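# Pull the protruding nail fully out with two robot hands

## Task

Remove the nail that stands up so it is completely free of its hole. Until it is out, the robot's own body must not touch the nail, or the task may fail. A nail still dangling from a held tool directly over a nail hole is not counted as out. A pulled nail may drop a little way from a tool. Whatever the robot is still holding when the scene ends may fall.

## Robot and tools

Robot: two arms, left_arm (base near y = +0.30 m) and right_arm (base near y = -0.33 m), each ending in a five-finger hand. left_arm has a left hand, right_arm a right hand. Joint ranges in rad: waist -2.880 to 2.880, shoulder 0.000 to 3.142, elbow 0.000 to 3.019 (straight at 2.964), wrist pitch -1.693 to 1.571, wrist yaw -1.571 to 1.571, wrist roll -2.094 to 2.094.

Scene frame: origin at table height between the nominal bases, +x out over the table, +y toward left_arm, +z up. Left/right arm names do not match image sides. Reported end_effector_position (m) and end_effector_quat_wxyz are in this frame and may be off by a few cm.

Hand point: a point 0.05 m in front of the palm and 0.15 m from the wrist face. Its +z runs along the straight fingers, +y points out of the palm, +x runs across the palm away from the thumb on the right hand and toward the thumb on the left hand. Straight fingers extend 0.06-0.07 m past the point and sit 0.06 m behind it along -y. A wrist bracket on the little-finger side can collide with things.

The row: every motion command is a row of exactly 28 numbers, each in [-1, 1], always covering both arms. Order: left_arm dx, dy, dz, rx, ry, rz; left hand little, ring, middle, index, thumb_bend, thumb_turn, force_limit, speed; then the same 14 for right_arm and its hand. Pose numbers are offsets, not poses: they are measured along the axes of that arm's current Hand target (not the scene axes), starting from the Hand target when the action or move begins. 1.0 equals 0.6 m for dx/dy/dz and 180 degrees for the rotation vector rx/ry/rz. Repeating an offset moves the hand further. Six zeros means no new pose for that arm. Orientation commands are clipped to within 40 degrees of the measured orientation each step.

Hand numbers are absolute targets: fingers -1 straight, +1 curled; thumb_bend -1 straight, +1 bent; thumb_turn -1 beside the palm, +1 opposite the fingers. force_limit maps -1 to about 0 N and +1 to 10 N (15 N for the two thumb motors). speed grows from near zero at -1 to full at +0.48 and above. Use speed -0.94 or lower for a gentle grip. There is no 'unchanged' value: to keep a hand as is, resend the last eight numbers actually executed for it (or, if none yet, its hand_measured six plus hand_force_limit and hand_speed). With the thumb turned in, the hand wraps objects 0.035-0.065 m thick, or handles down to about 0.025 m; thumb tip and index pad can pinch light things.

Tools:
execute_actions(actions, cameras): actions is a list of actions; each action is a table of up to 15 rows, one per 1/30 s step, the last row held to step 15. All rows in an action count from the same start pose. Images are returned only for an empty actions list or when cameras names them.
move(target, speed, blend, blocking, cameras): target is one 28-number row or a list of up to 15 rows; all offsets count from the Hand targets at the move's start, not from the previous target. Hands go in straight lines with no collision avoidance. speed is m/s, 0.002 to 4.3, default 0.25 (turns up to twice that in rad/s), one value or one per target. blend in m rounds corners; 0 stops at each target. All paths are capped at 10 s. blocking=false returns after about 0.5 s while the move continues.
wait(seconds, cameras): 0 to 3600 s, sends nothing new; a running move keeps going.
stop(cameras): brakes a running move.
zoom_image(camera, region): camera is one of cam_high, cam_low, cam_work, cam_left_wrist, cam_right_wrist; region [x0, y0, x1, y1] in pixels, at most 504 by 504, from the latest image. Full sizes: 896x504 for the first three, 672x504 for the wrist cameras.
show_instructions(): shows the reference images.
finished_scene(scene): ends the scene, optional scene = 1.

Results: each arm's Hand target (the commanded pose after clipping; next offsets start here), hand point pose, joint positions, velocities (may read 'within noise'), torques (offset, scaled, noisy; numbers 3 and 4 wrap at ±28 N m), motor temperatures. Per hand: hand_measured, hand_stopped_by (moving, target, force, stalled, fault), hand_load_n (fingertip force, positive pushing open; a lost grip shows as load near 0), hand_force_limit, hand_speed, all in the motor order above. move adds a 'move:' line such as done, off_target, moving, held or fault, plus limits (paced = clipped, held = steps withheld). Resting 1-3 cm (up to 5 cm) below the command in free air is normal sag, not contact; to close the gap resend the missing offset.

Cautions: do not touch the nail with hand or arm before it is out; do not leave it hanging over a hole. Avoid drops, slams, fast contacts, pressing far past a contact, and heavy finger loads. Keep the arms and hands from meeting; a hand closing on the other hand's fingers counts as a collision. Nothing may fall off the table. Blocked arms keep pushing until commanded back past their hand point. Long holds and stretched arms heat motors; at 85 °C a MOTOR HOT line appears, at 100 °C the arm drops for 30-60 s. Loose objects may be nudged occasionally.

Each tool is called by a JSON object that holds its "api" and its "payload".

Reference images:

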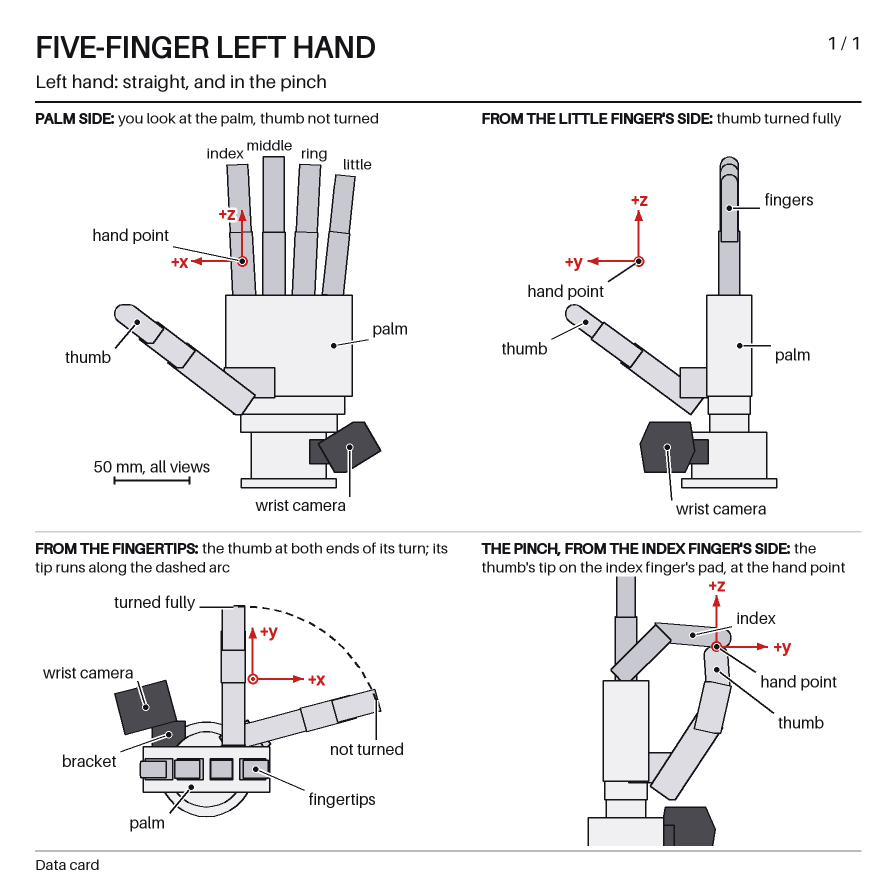

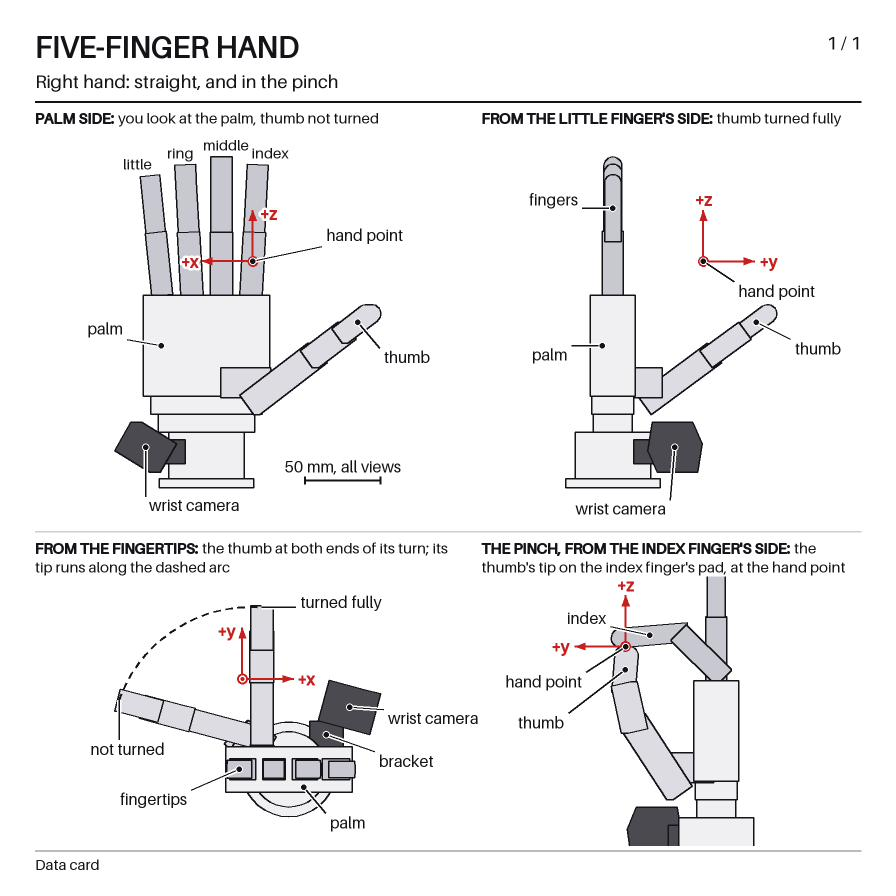

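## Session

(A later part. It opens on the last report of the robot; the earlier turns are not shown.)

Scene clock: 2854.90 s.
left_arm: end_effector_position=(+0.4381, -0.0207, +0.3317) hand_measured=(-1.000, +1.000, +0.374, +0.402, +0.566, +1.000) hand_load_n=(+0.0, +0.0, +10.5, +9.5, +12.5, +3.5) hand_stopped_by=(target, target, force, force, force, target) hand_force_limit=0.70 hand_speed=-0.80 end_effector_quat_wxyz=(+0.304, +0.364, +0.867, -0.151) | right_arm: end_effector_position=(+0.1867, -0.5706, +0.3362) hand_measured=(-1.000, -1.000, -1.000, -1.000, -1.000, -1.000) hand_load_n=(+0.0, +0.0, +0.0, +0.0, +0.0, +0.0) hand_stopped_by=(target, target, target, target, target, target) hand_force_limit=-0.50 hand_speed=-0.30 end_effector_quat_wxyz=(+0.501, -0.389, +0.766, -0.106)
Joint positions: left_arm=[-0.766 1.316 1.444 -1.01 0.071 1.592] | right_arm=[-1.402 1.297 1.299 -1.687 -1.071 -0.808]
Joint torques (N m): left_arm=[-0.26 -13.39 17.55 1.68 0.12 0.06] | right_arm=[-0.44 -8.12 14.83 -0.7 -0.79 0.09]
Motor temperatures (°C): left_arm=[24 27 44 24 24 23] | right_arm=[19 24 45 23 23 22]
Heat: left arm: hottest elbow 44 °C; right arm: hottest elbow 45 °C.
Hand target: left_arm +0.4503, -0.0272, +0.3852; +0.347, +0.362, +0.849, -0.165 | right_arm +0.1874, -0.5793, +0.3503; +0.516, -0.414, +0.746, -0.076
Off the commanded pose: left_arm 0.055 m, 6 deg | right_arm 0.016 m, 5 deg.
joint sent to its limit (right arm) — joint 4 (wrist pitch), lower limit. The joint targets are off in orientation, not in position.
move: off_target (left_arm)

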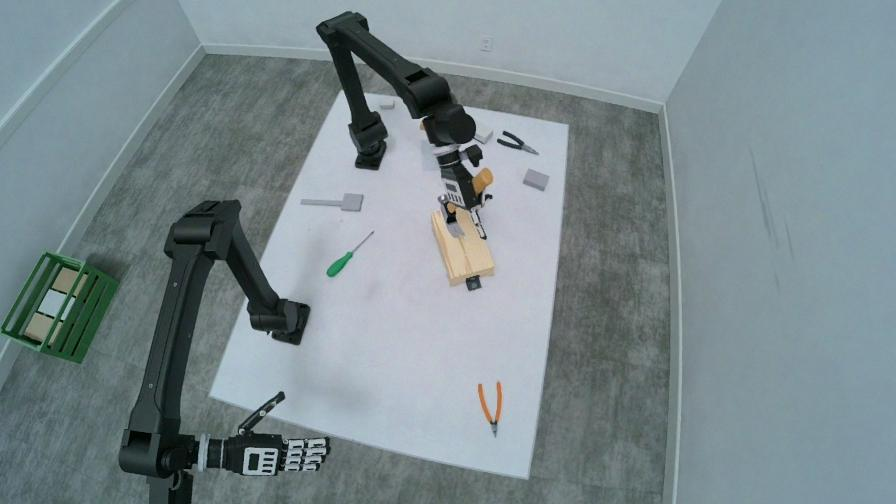

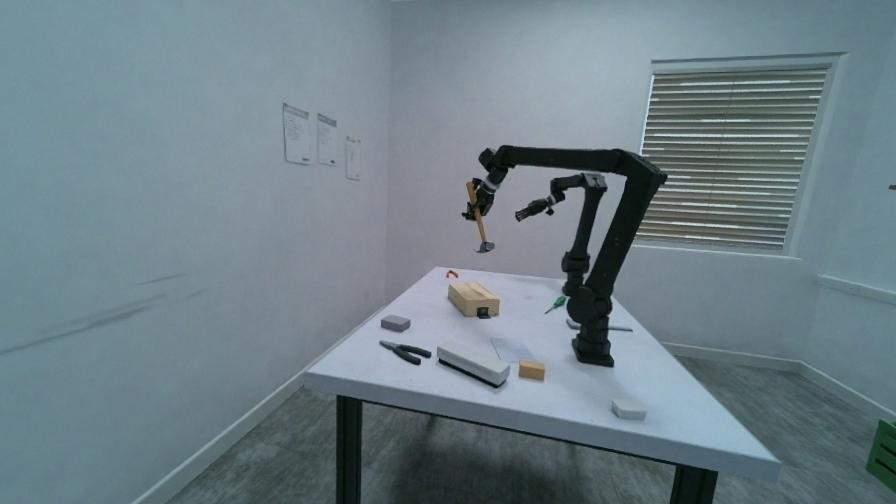

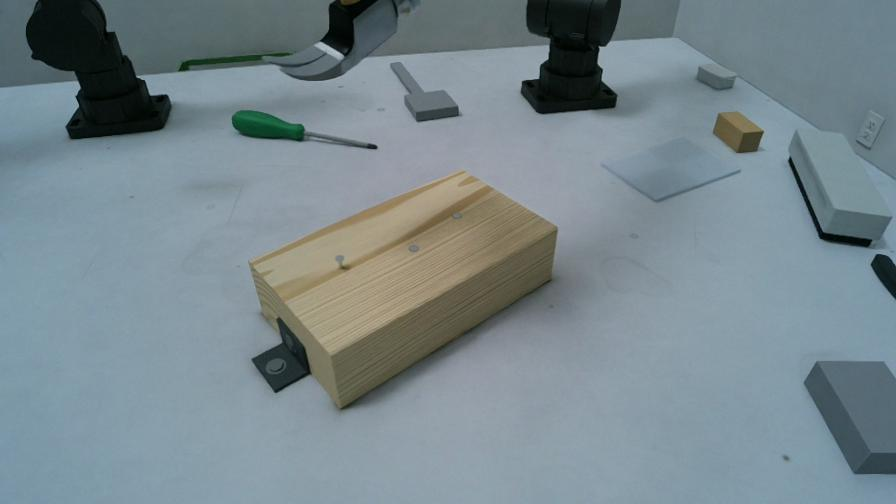

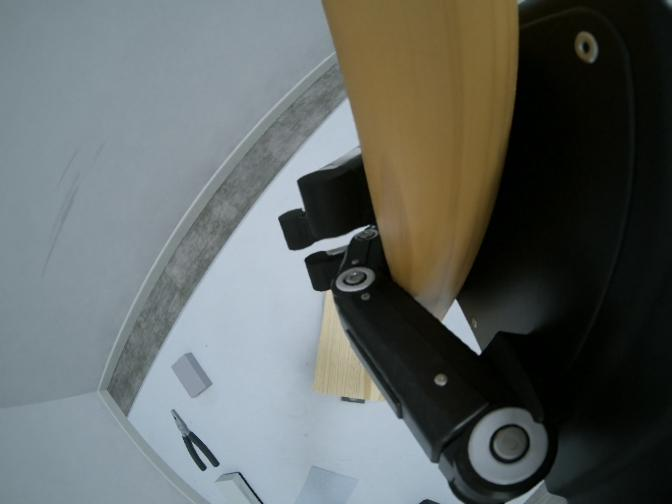

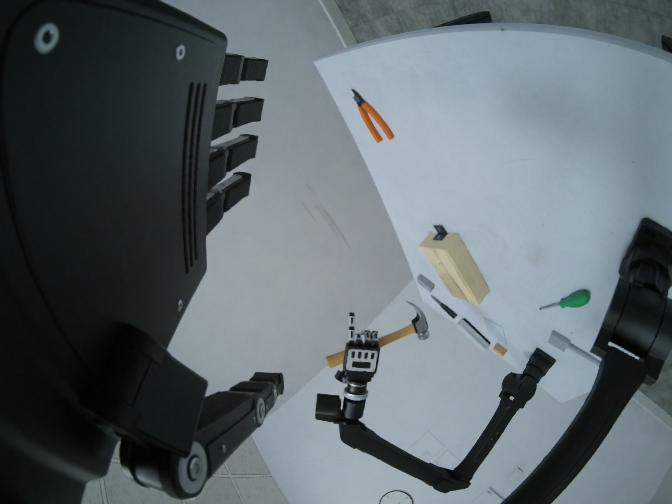

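{"api": "move", "payload": {"target": [[0.1329,0.0547,0.0538,0,0,0,-1,1.0,0.8,0.8,0.95,1,0.7,-0.8,0,0,0,0,0,0,-1,-1,-1,-1,-1,-1,-0.5,-0.3]], "speed": 0.06, "cameras": ["cam_high","cam_low","cam_work","cam_left_wrist"]}}

{"api": "zoom_image", "payload": {"camera": "cam_high", "region": [390, 180, 510, 300]}}

{"api": "zoom_image", "payload": {"camera": "cam_low", "region": [430, 180, 610, 340]}}

{"api": "zoom_image", "payload": {"camera": "cam_work", "region": [230, 0, 530, 300]}}

Scene clock: 2883.53 s.
left_arm: end_effector_position=(+0.4419, +0.0177, +0.2688) hand_measured=(-1.000, +1.000, +0.374, +0.402, +0.566, +1.000) hand_load_n=(+0.0, +0.0, +10.5, +9.5, +13.0, +3.5) hand_stopped_by=(target, target, force, force, force, target) hand_force_limit=0.70 hand_speed=-0.80 end_effector_quat_wxyz=(+0.303, +0.365, +0.867, -0.155) | right_arm: end_effector_position=(+0.1867, -0.5706, +0.3362) hand_measured=(-1.000, -1.000, -1.000, -1.000, -1.000, -1.000) hand_load_n=(+0.0, -0.5, +0.0, +0.0, +0.0, -0.5) hand_stopped_by=(target, target, target, target, target, target) hand_force_limit=-0.50 hand_speed=-0.30 end_effector_quat_wxyz=(+0.501, -0.389, +0.766, -0.106)
Joint positions: left_arm=[-0.685 1.25 1.222 -0.858 0.13 1.655] | right_arm=[-1.402 1.297 1.299 -1.687 -1.071 -0.808]
Joint torques (N m): left_arm=[-0.03 -14.51 11.51 2.92 0.22 0.08] | right_arm=[-1.32 -7.36 14.43 -0.75 -0.74 0.1]
Heat: left arm: hottest elbow 44 °C; right arm: hottest elbow 45 °C.
Hand target: left_arm +0.4497, +0.0179, +0.3050; +0.347, +0.362, +0.849, -0.165 | right_arm +0.1874, -0.5793, +0.3503; +0.516, -0.414, +0.746, -0.076
Off the commanded pose: left_arm 0.037 m, 6 deg | right_arm 0.016 m, 5 deg.
joint sent to its limit (right arm) — joint 4 (wrist pitch), lower limit. The joint targets are off in orientation, not in position.
move: off_target (left_arm)

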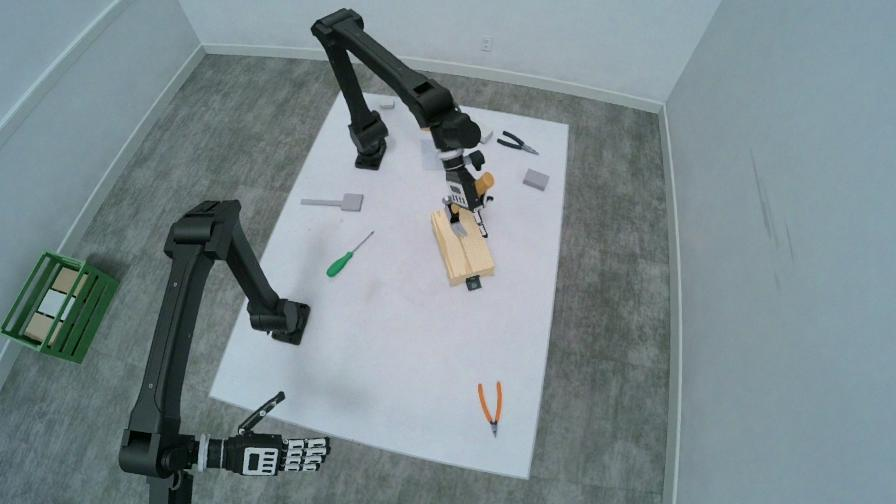

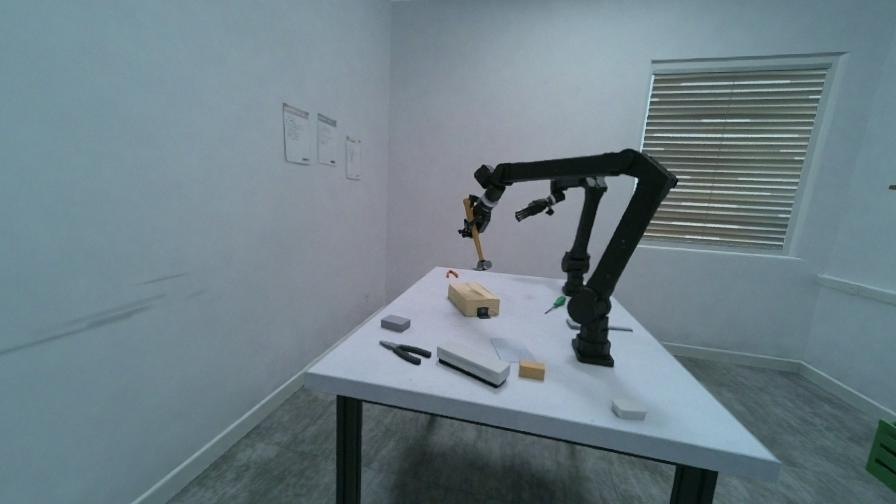

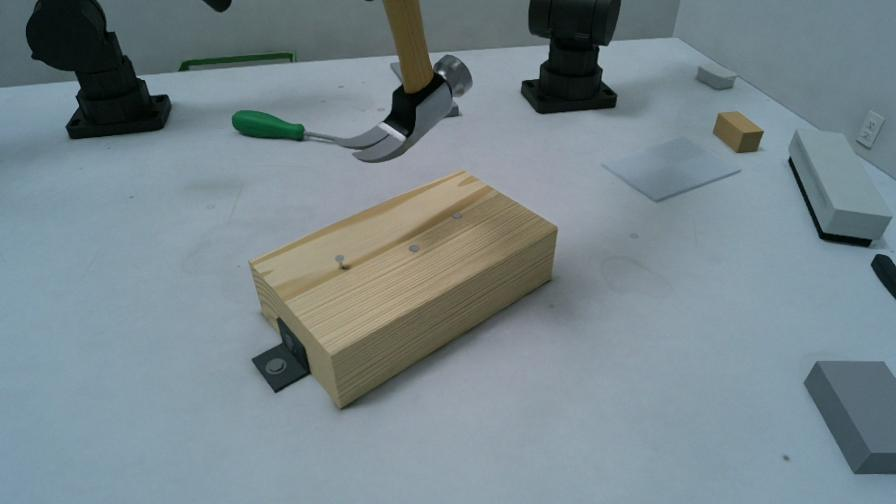

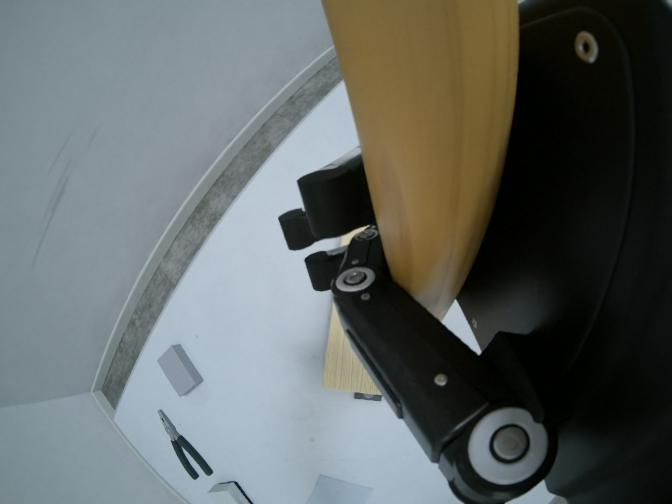

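Scaled by 4.200 from the camera's image (finer frame: 1280x720).

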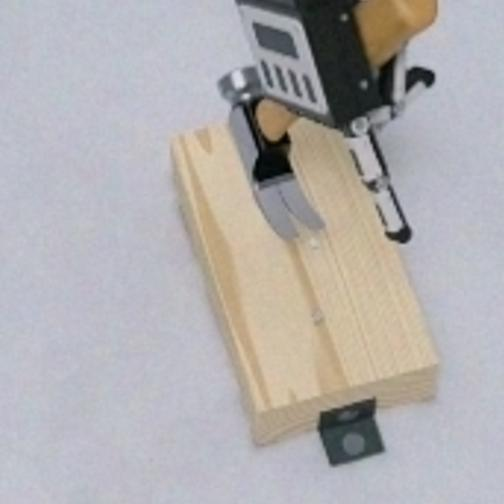

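Scaled by 2.800 from the camera's image (finer frame: 1280x720).

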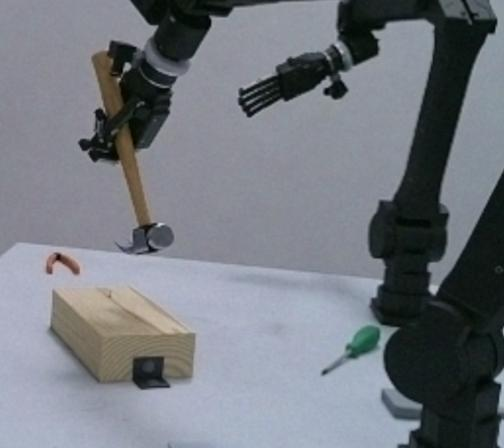

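Scaled by 1.680 from the camera's image (finer frame: 1280x720).

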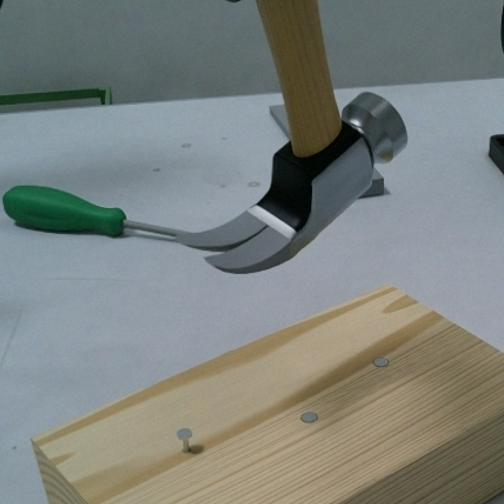

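{"api": "move", "payload": {"target": [[0.029,-0.036,0.074,-0.0294,0.0669,0.0445,-1,1.0,0.8,0.8,0.95,1,0.7,-0.8,0,0,0,0,0,0,-1,-1,-1,-1,-1,-1,-0.5,-0.3]], "speed": 0.05, "cameras": ["cam_high","cam_low","cam_work","cam_left_wrist"]}}

{"api": "zoom_image", "payload": {"camera": "cam_high", "region": [390, 180, 510, 300]}}

{"api": "zoom_image", "payload": {"camera": "cam_low", "region": [430, 180, 610, 340]}}

{"api": "zoom_image", "payload": {"camera": "cam_work", "region": [230, 40, 530, 340]}}

Scene clock: 2961.03 s.
left_arm: end_effector_position=(+0.4320, +0.0067, +0.2160) hand_measured=(-1.000, +1.000, +0.374, +0.402, +0.566, +1.000) hand_load_n=(+0.0, +0.0, +10.5, +9.5, +12.5, +4.0) hand_stopped_by=(target, target, force, force, force, target) hand_force_limit=0.70 hand_speed=-0.80 end_effector_quat_wxyz=(+0.244, +0.413, +0.876, -0.055) | right_arm: end_effector_position=(+0.1867, -0.5706, +0.3362) hand_measured=(-1.000, -1.000, -1.000, -1.000, -1.000, -1.000) hand_load_n=(+0.0, +0.0, -0.5, +0.0, +0.0, +0.0) hand_stopped_by=(target, target, target, target, target, target) hand_force_limit=-0.50 hand_speed=-0.30 end_effector_quat_wxyz=(+0.501, -0.389, +0.766, -0.106)
Joint positions: left_arm=[-0.788 1.366 1.225 -0.928 -0.053 1.695] | right_arm=[-1.402 1.297 1.299 -1.687 -1.071 -0.808]
Joint torques (N m): left_arm=[-1.61 -13.33 16.55 1.13 -0.52 0.16] | right_arm=[-0.5 -7.77 14.52 -0.5 -0.76 0.1]
Motor temperatures (°C): left_arm=[24 28 38 24 23 23] | right_arm=[19 24 45 23 23 22]
Heat: left arm: hottest elbow 38 °C; right arm: hottest elbow 45 °C.
Hand target: left_arm +0.4462, -0.0116, +0.2620; +0.283, +0.420, +0.860, -0.062 | right_arm +0.1874, -0.5793, +0.3503; +0.516, -0.414, +0.746, -0.076
Off the commanded pose: left_arm 0.052 m, 5 deg | right_arm 0.016 m, 5 deg.
joint sent to its limit (right arm) — joint 4 (wrist pitch), lower limit. The joint targets are off in orientation, not in position.
move: off_target (left_arm)

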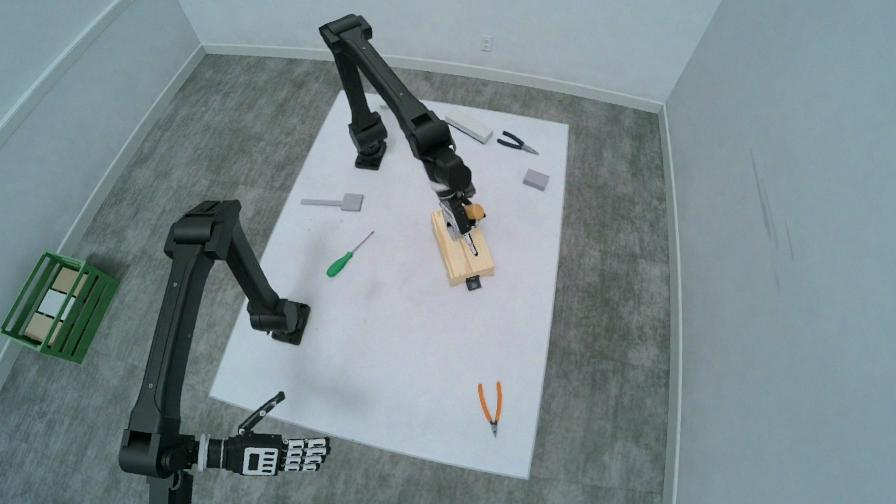

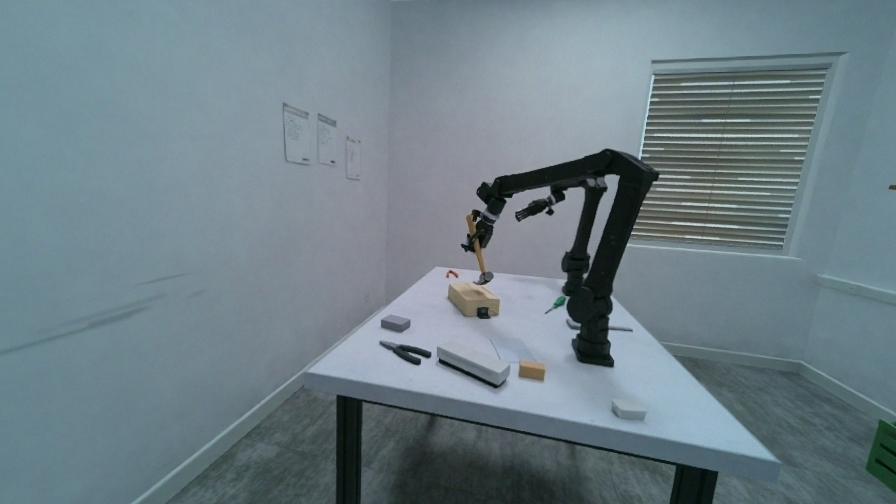

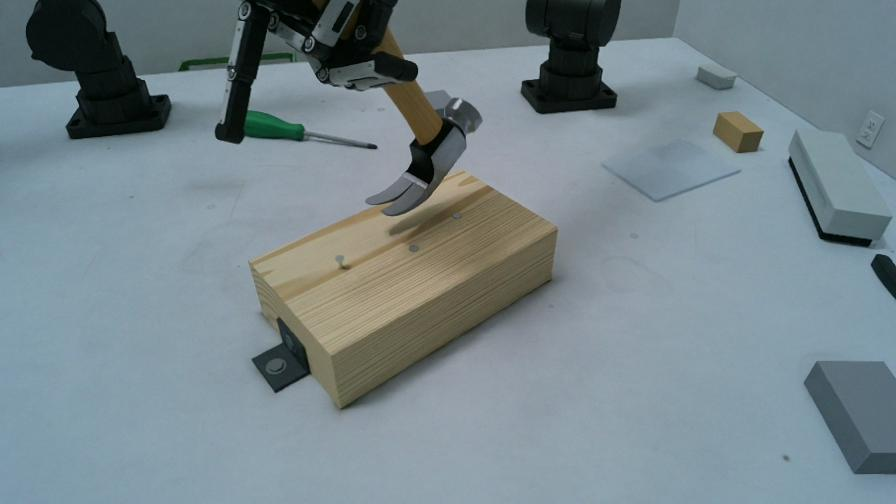

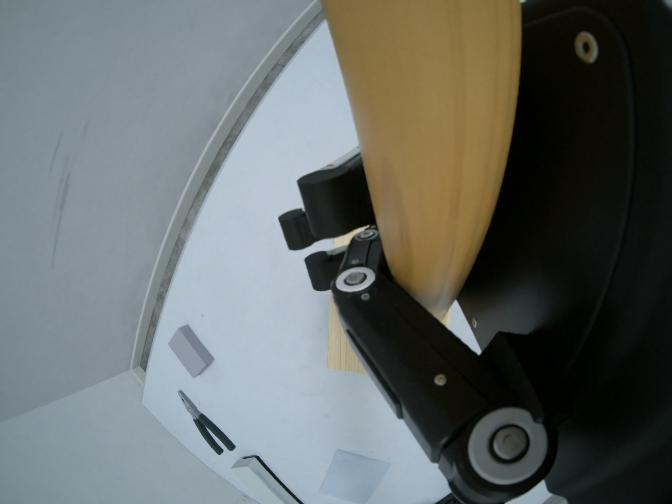

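Scaled by 4.200 from the camera's image (finer frame: 1280x720).

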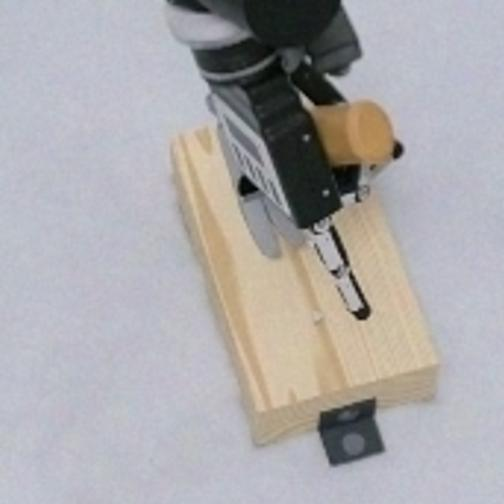

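Scaled by 2.800 from the camera's image (finer frame: 1280x720).

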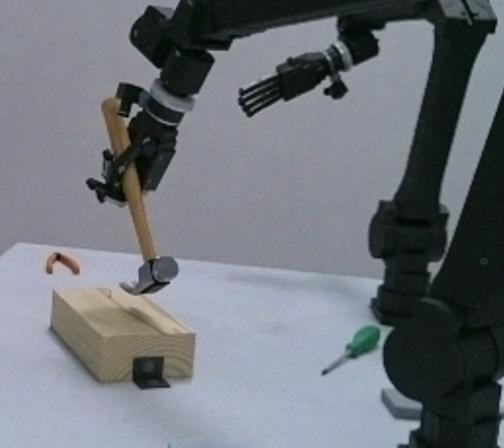

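Scaled by 1.680 from the camera's image (finer frame: 1280x720).

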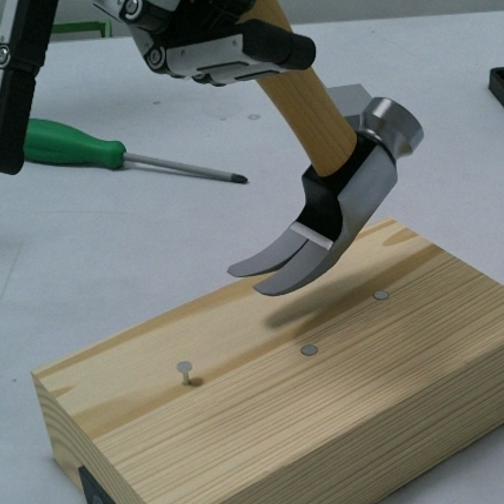

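{"api": "move", "payload": {"target": [[-0.0573,-0.0058,0.067,-0.0061,0.0538,0.0124,-1,1.0,0.8,0.8,0.95,1,0.7,-0.8,0,0,0,0,0,0,-1,-1,-1,-1,-1,-1,-0.5,-0.3]], "speed": 0.04, "cameras": ["cam_high","cam_low","cam_work","cam_left_wrist"]}}

{"api": "zoom_image", "payload": {"camera": "cam_high", "region": [390, 180, 510, 300]}}

{"api": "zoom_image", "payload": {"camera": "cam_low", "region": [430, 180, 610, 340]}}

{"api": "zoom_image", "payload": {"camera": "cam_work", "region": [230, 100, 470, 340]}}

Scene clock: 2999.43 s.
left_arm: end_effector_position=(+0.4665, -0.0344, +0.2048) hand_measured=(-1.000, +1.000, +0.374, +0.402, +0.566, +1.000) hand_load_n=(+0.0, +0.0, +10.5, +10.0, +12.5, +4.5) hand_stopped_by=(target, target, force, force, force, target) hand_force_limit=0.70 hand_speed=-0.80 end_effector_quat_wxyz=(+0.179, +0.430, +0.885, -0.007) | right_arm: end_effector_position=(+0.1867, -0.5706, +0.3362) hand_measured=(-1.000, -1.000, -1.000, -1.000, -1.000, -1.000) hand_load_n=(+0.0, -0.5, +0.0, +0.0, +0.0, +0.0) hand_stopped_by=(target, target, target, target, target, target) hand_force_limit=-0.50 hand_speed=-0.30 end_effector_quat_wxyz=(+0.501, -0.389, +0.766, -0.106)
Joint positions: left_arm=[-0.817 1.605 1.482 -1.103 -0.108 1.695] | right_arm=[-1.402 1.297 1.299 -1.687 -1.071 -0.808]
Joint torques (N m): left_arm=[-1.79 -17.67 15.99 0.61 -0.66 0.13] | right_arm=[-0.21 -8.29 14.54 -0.66 -0.78 0.01]
Motor temperatures (°C): left_arm=[24 28 43 24 23 23] | right_arm=[19 24 45 23 23 22]
Heat: left arm: hottest elbow 43 °C; right arm: hottest elbow 45 °C.
Hand target: left_arm +0.4779, -0.0513, +0.2466; +0.215, +0.437, +0.873, -0.013 | right_arm +0.1874, -0.5793, +0.3503; +0.516, -0.414, +0.746, -0.076
Off the commanded pose: left_arm 0.046 m, 4 deg | right_arm 0.016 m, 5 deg.
joint sent to its limit (right arm) — joint 4 (wrist pitch), lower limit. The joint targets are off in orientation, not in position.
move: off_target (left_arm)

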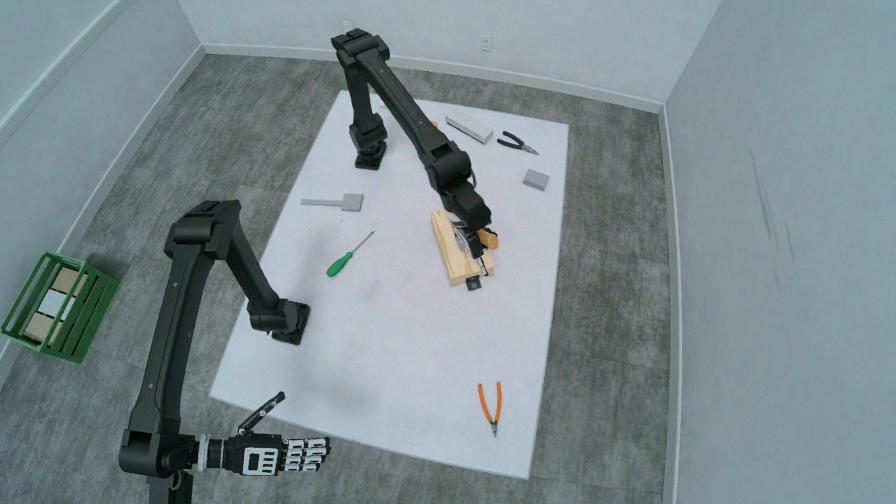

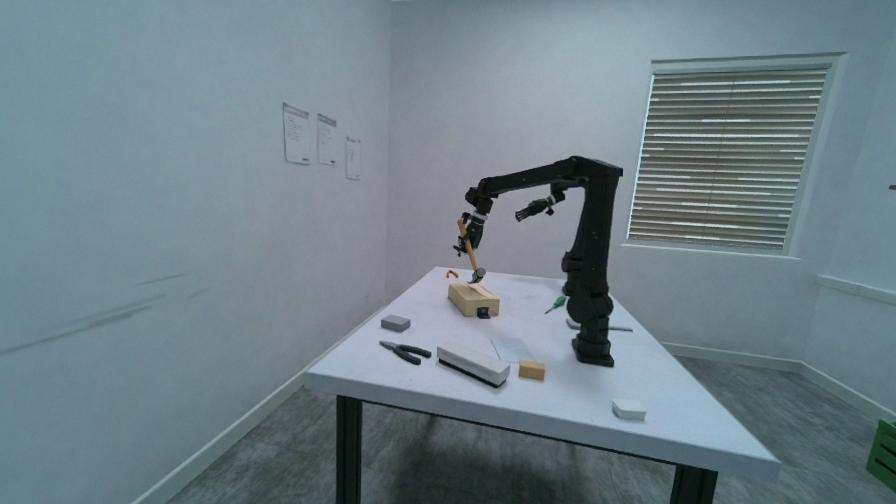

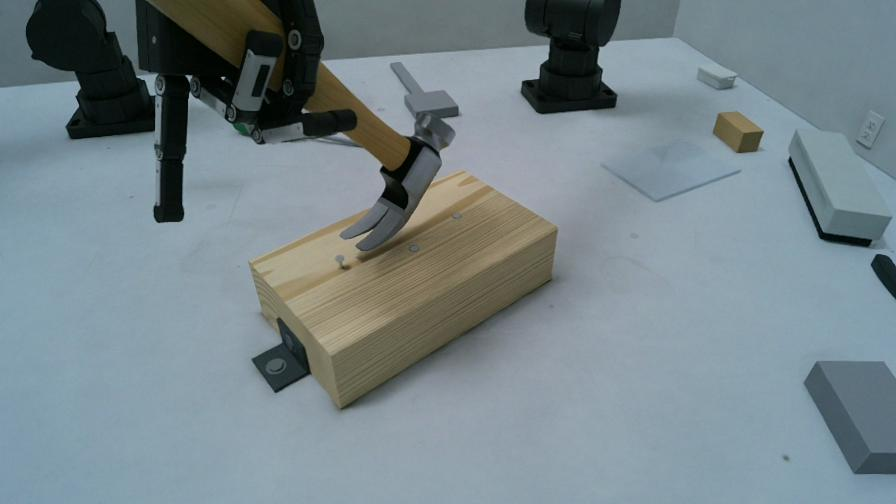

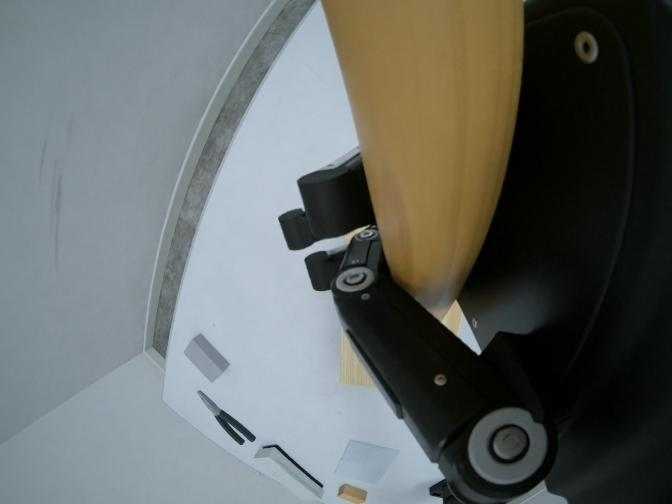

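Scaled by 4.200 from the camera's image (finer frame: 1280x720).

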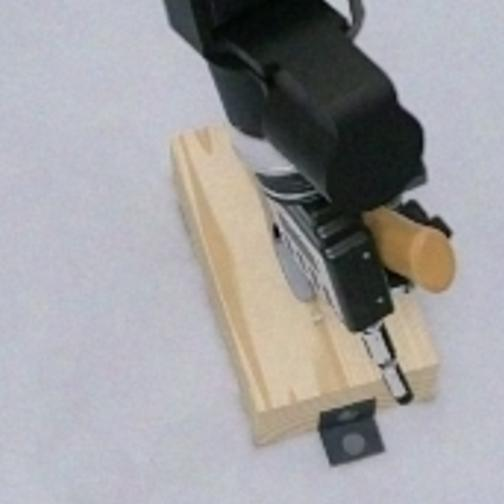

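Scaled by 2.800 from the camera's image (finer frame: 1280x720).

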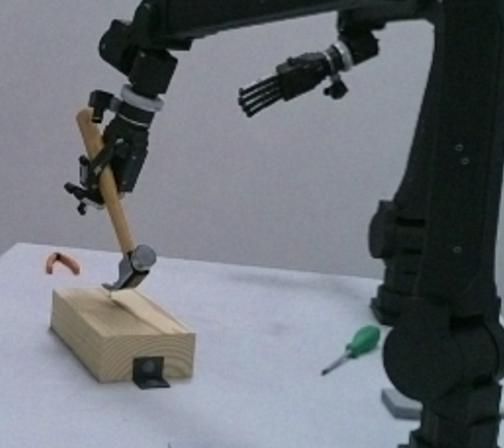

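Scaled by 2.100 from the camera's image (finer frame: 1280x720).

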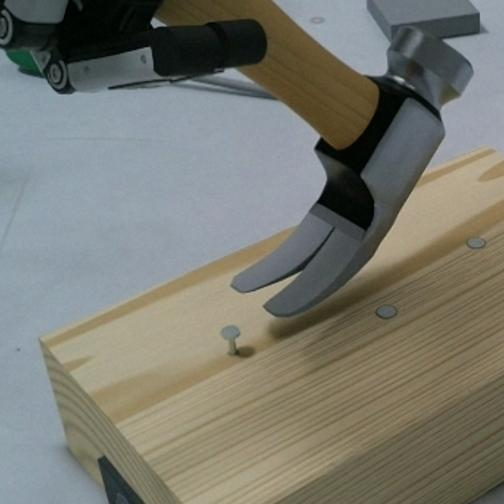

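{"api": "move", "payload": {"target": [[0.0097,-0.0041,0.0227,0,0,0,-1,1.0,0.8,0.8,0.95,1,0.7,-0.8,0,0,0,0,0,0,-1,-1,-1,-1,-1,-1,-0.5,-0.3]], "speed": 0.03, "cameras": ["cam_high","cam_low","cam_work"]}}

{"api": "zoom_image", "payload": {"camera": "cam_high", "region": [430, 220, 490, 280]}}

{"api": "zoom_image", "payload": {"camera": "cam_low", "region": [440, 250, 510, 320]}}

{"api": "zoom_image", "payload": {"camera": "cam_work", "region": [280, 160, 440, 320]}}

Scene clock: 3059.60 s.
left_arm: end_effector_position=(+0.4679, -0.0358, +0.2037) hand_measured=(-1.000, +1.000, +0.374, +0.402, +0.566, +1.000) hand_load_n=(+0.0, +0.0, +10.5, +9.5, +12.5, +4.5) hand_stopped_by=(target, target, force, force, force, target) hand_force_limit=0.70 hand_speed=-0.80 end_effector_quat_wxyz=(+0.181, +0.430, +0.885, -0.007) | right_arm: end_effector_position=(+0.1867, -0.5706, +0.3362) hand_measured=(-1.000, -1.000, -1.000, -1.000, -1.000, -1.000) hand_load_n=(+0.0, +0.0, +0.0, +0.0, +0.0, +0.0) hand_stopped_by=(target, target, target, target, target, target) hand_force_limit=-0.50 hand_speed=-0.30 end_effector_quat_wxyz=(+0.501, -0.389, +0.766, -0.106)
Joint positions: left_arm=[-0.817 1.608 1.482 -1.096 -0.108 1.695] | right_arm=[-1.402 1.297 1.299 -1.687 -1.071 -0.808]
Joint torques (N m): left_arm=[-1.73 -17.67 13.16 1.65 -0.67 0.12] | right_arm=[-0.85 -8.18 14.43 -0.72 -0.77 0.03]
Motor temperatures (°C): left_arm=[24 29 49 23 23 23] | right_arm=[19 24 46 23 23 22]
Heat: left arm: hottest elbow 49 °C; right arm: hottest elbow 46 °C.
Hand target: left_arm +0.4778, -0.0512, +0.2317; +0.215, +0.437, +0.873, -0.013 | right_arm +0.1874, -0.5793, +0.3503; +0.516, -0.414, +0.746, -0.076
Off the commanded pose: left_arm 0.033 m, 4 deg | right_arm 0.016 m, 5 deg.
joint sent to its limit (right arm) — joint 4 (wrist pitch), lower limit. The joint targets are off in orientation, not in position.
move: off_target (left_arm)

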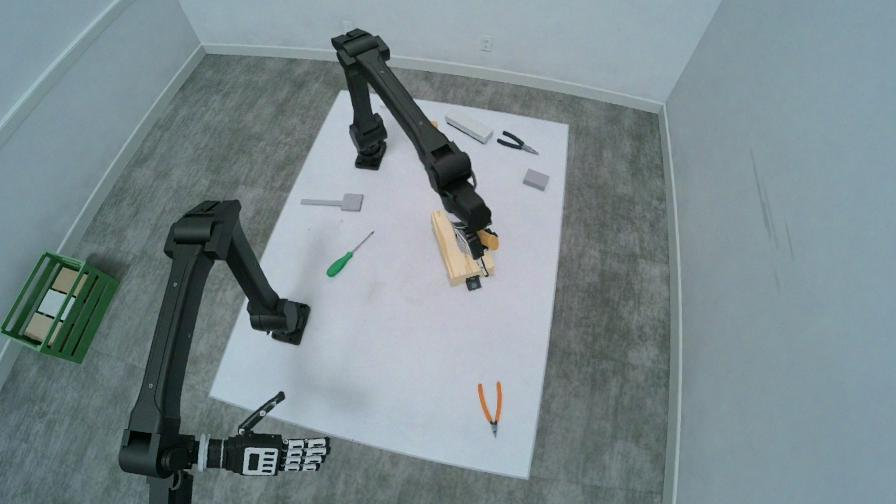

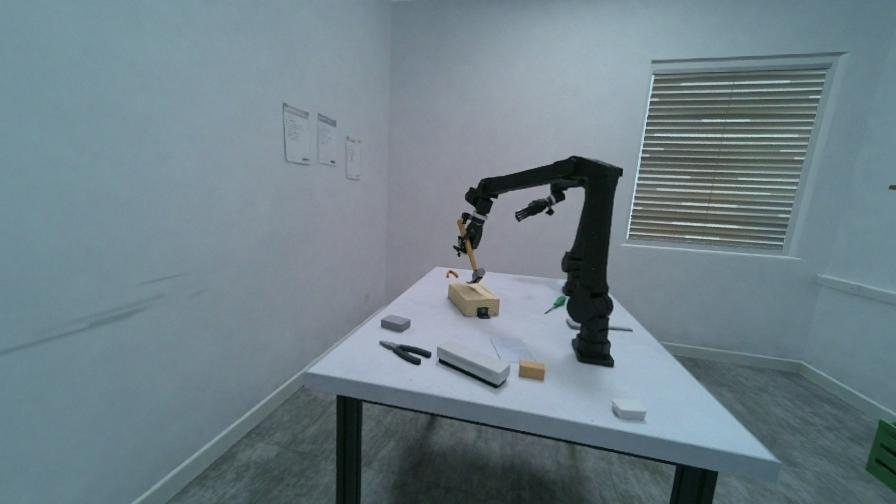

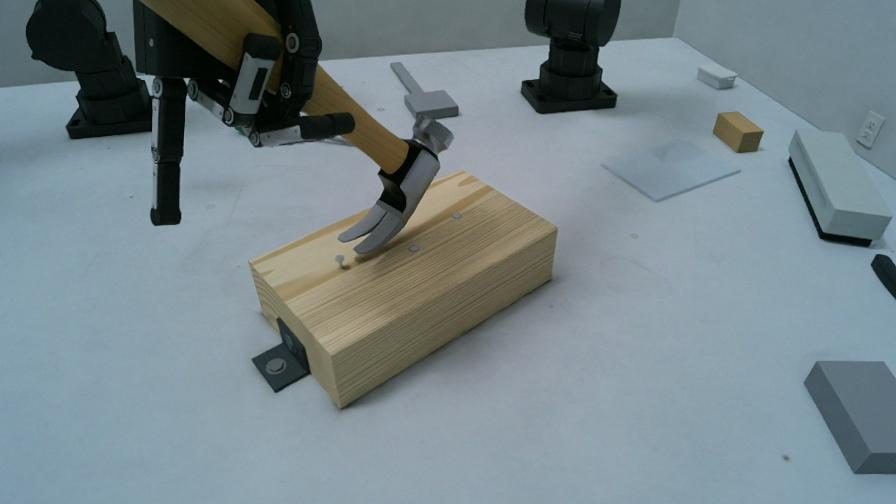

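Scaled by 8.400 from the camera's image (finer frame: 1280x720).

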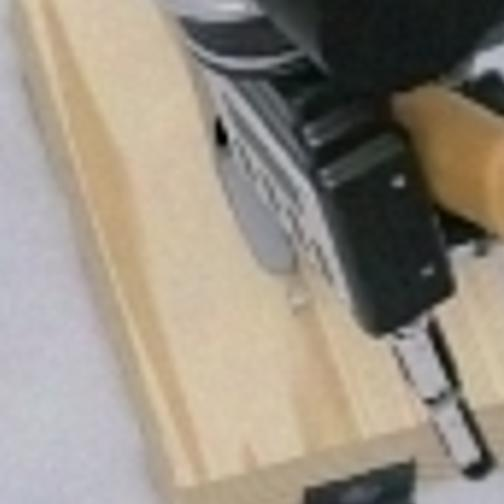

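Scaled by 7.200 from the camera's image (finer frame: 1280x720).

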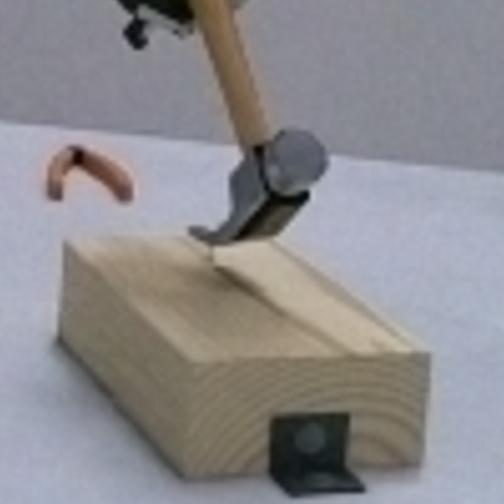

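Scaled by 3.150 from the camera's image (finer frame: 1280x720).

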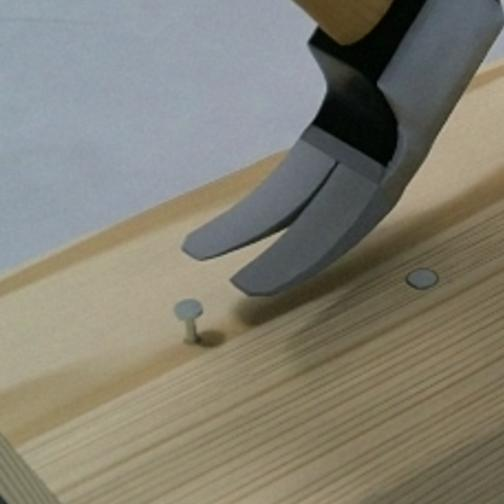

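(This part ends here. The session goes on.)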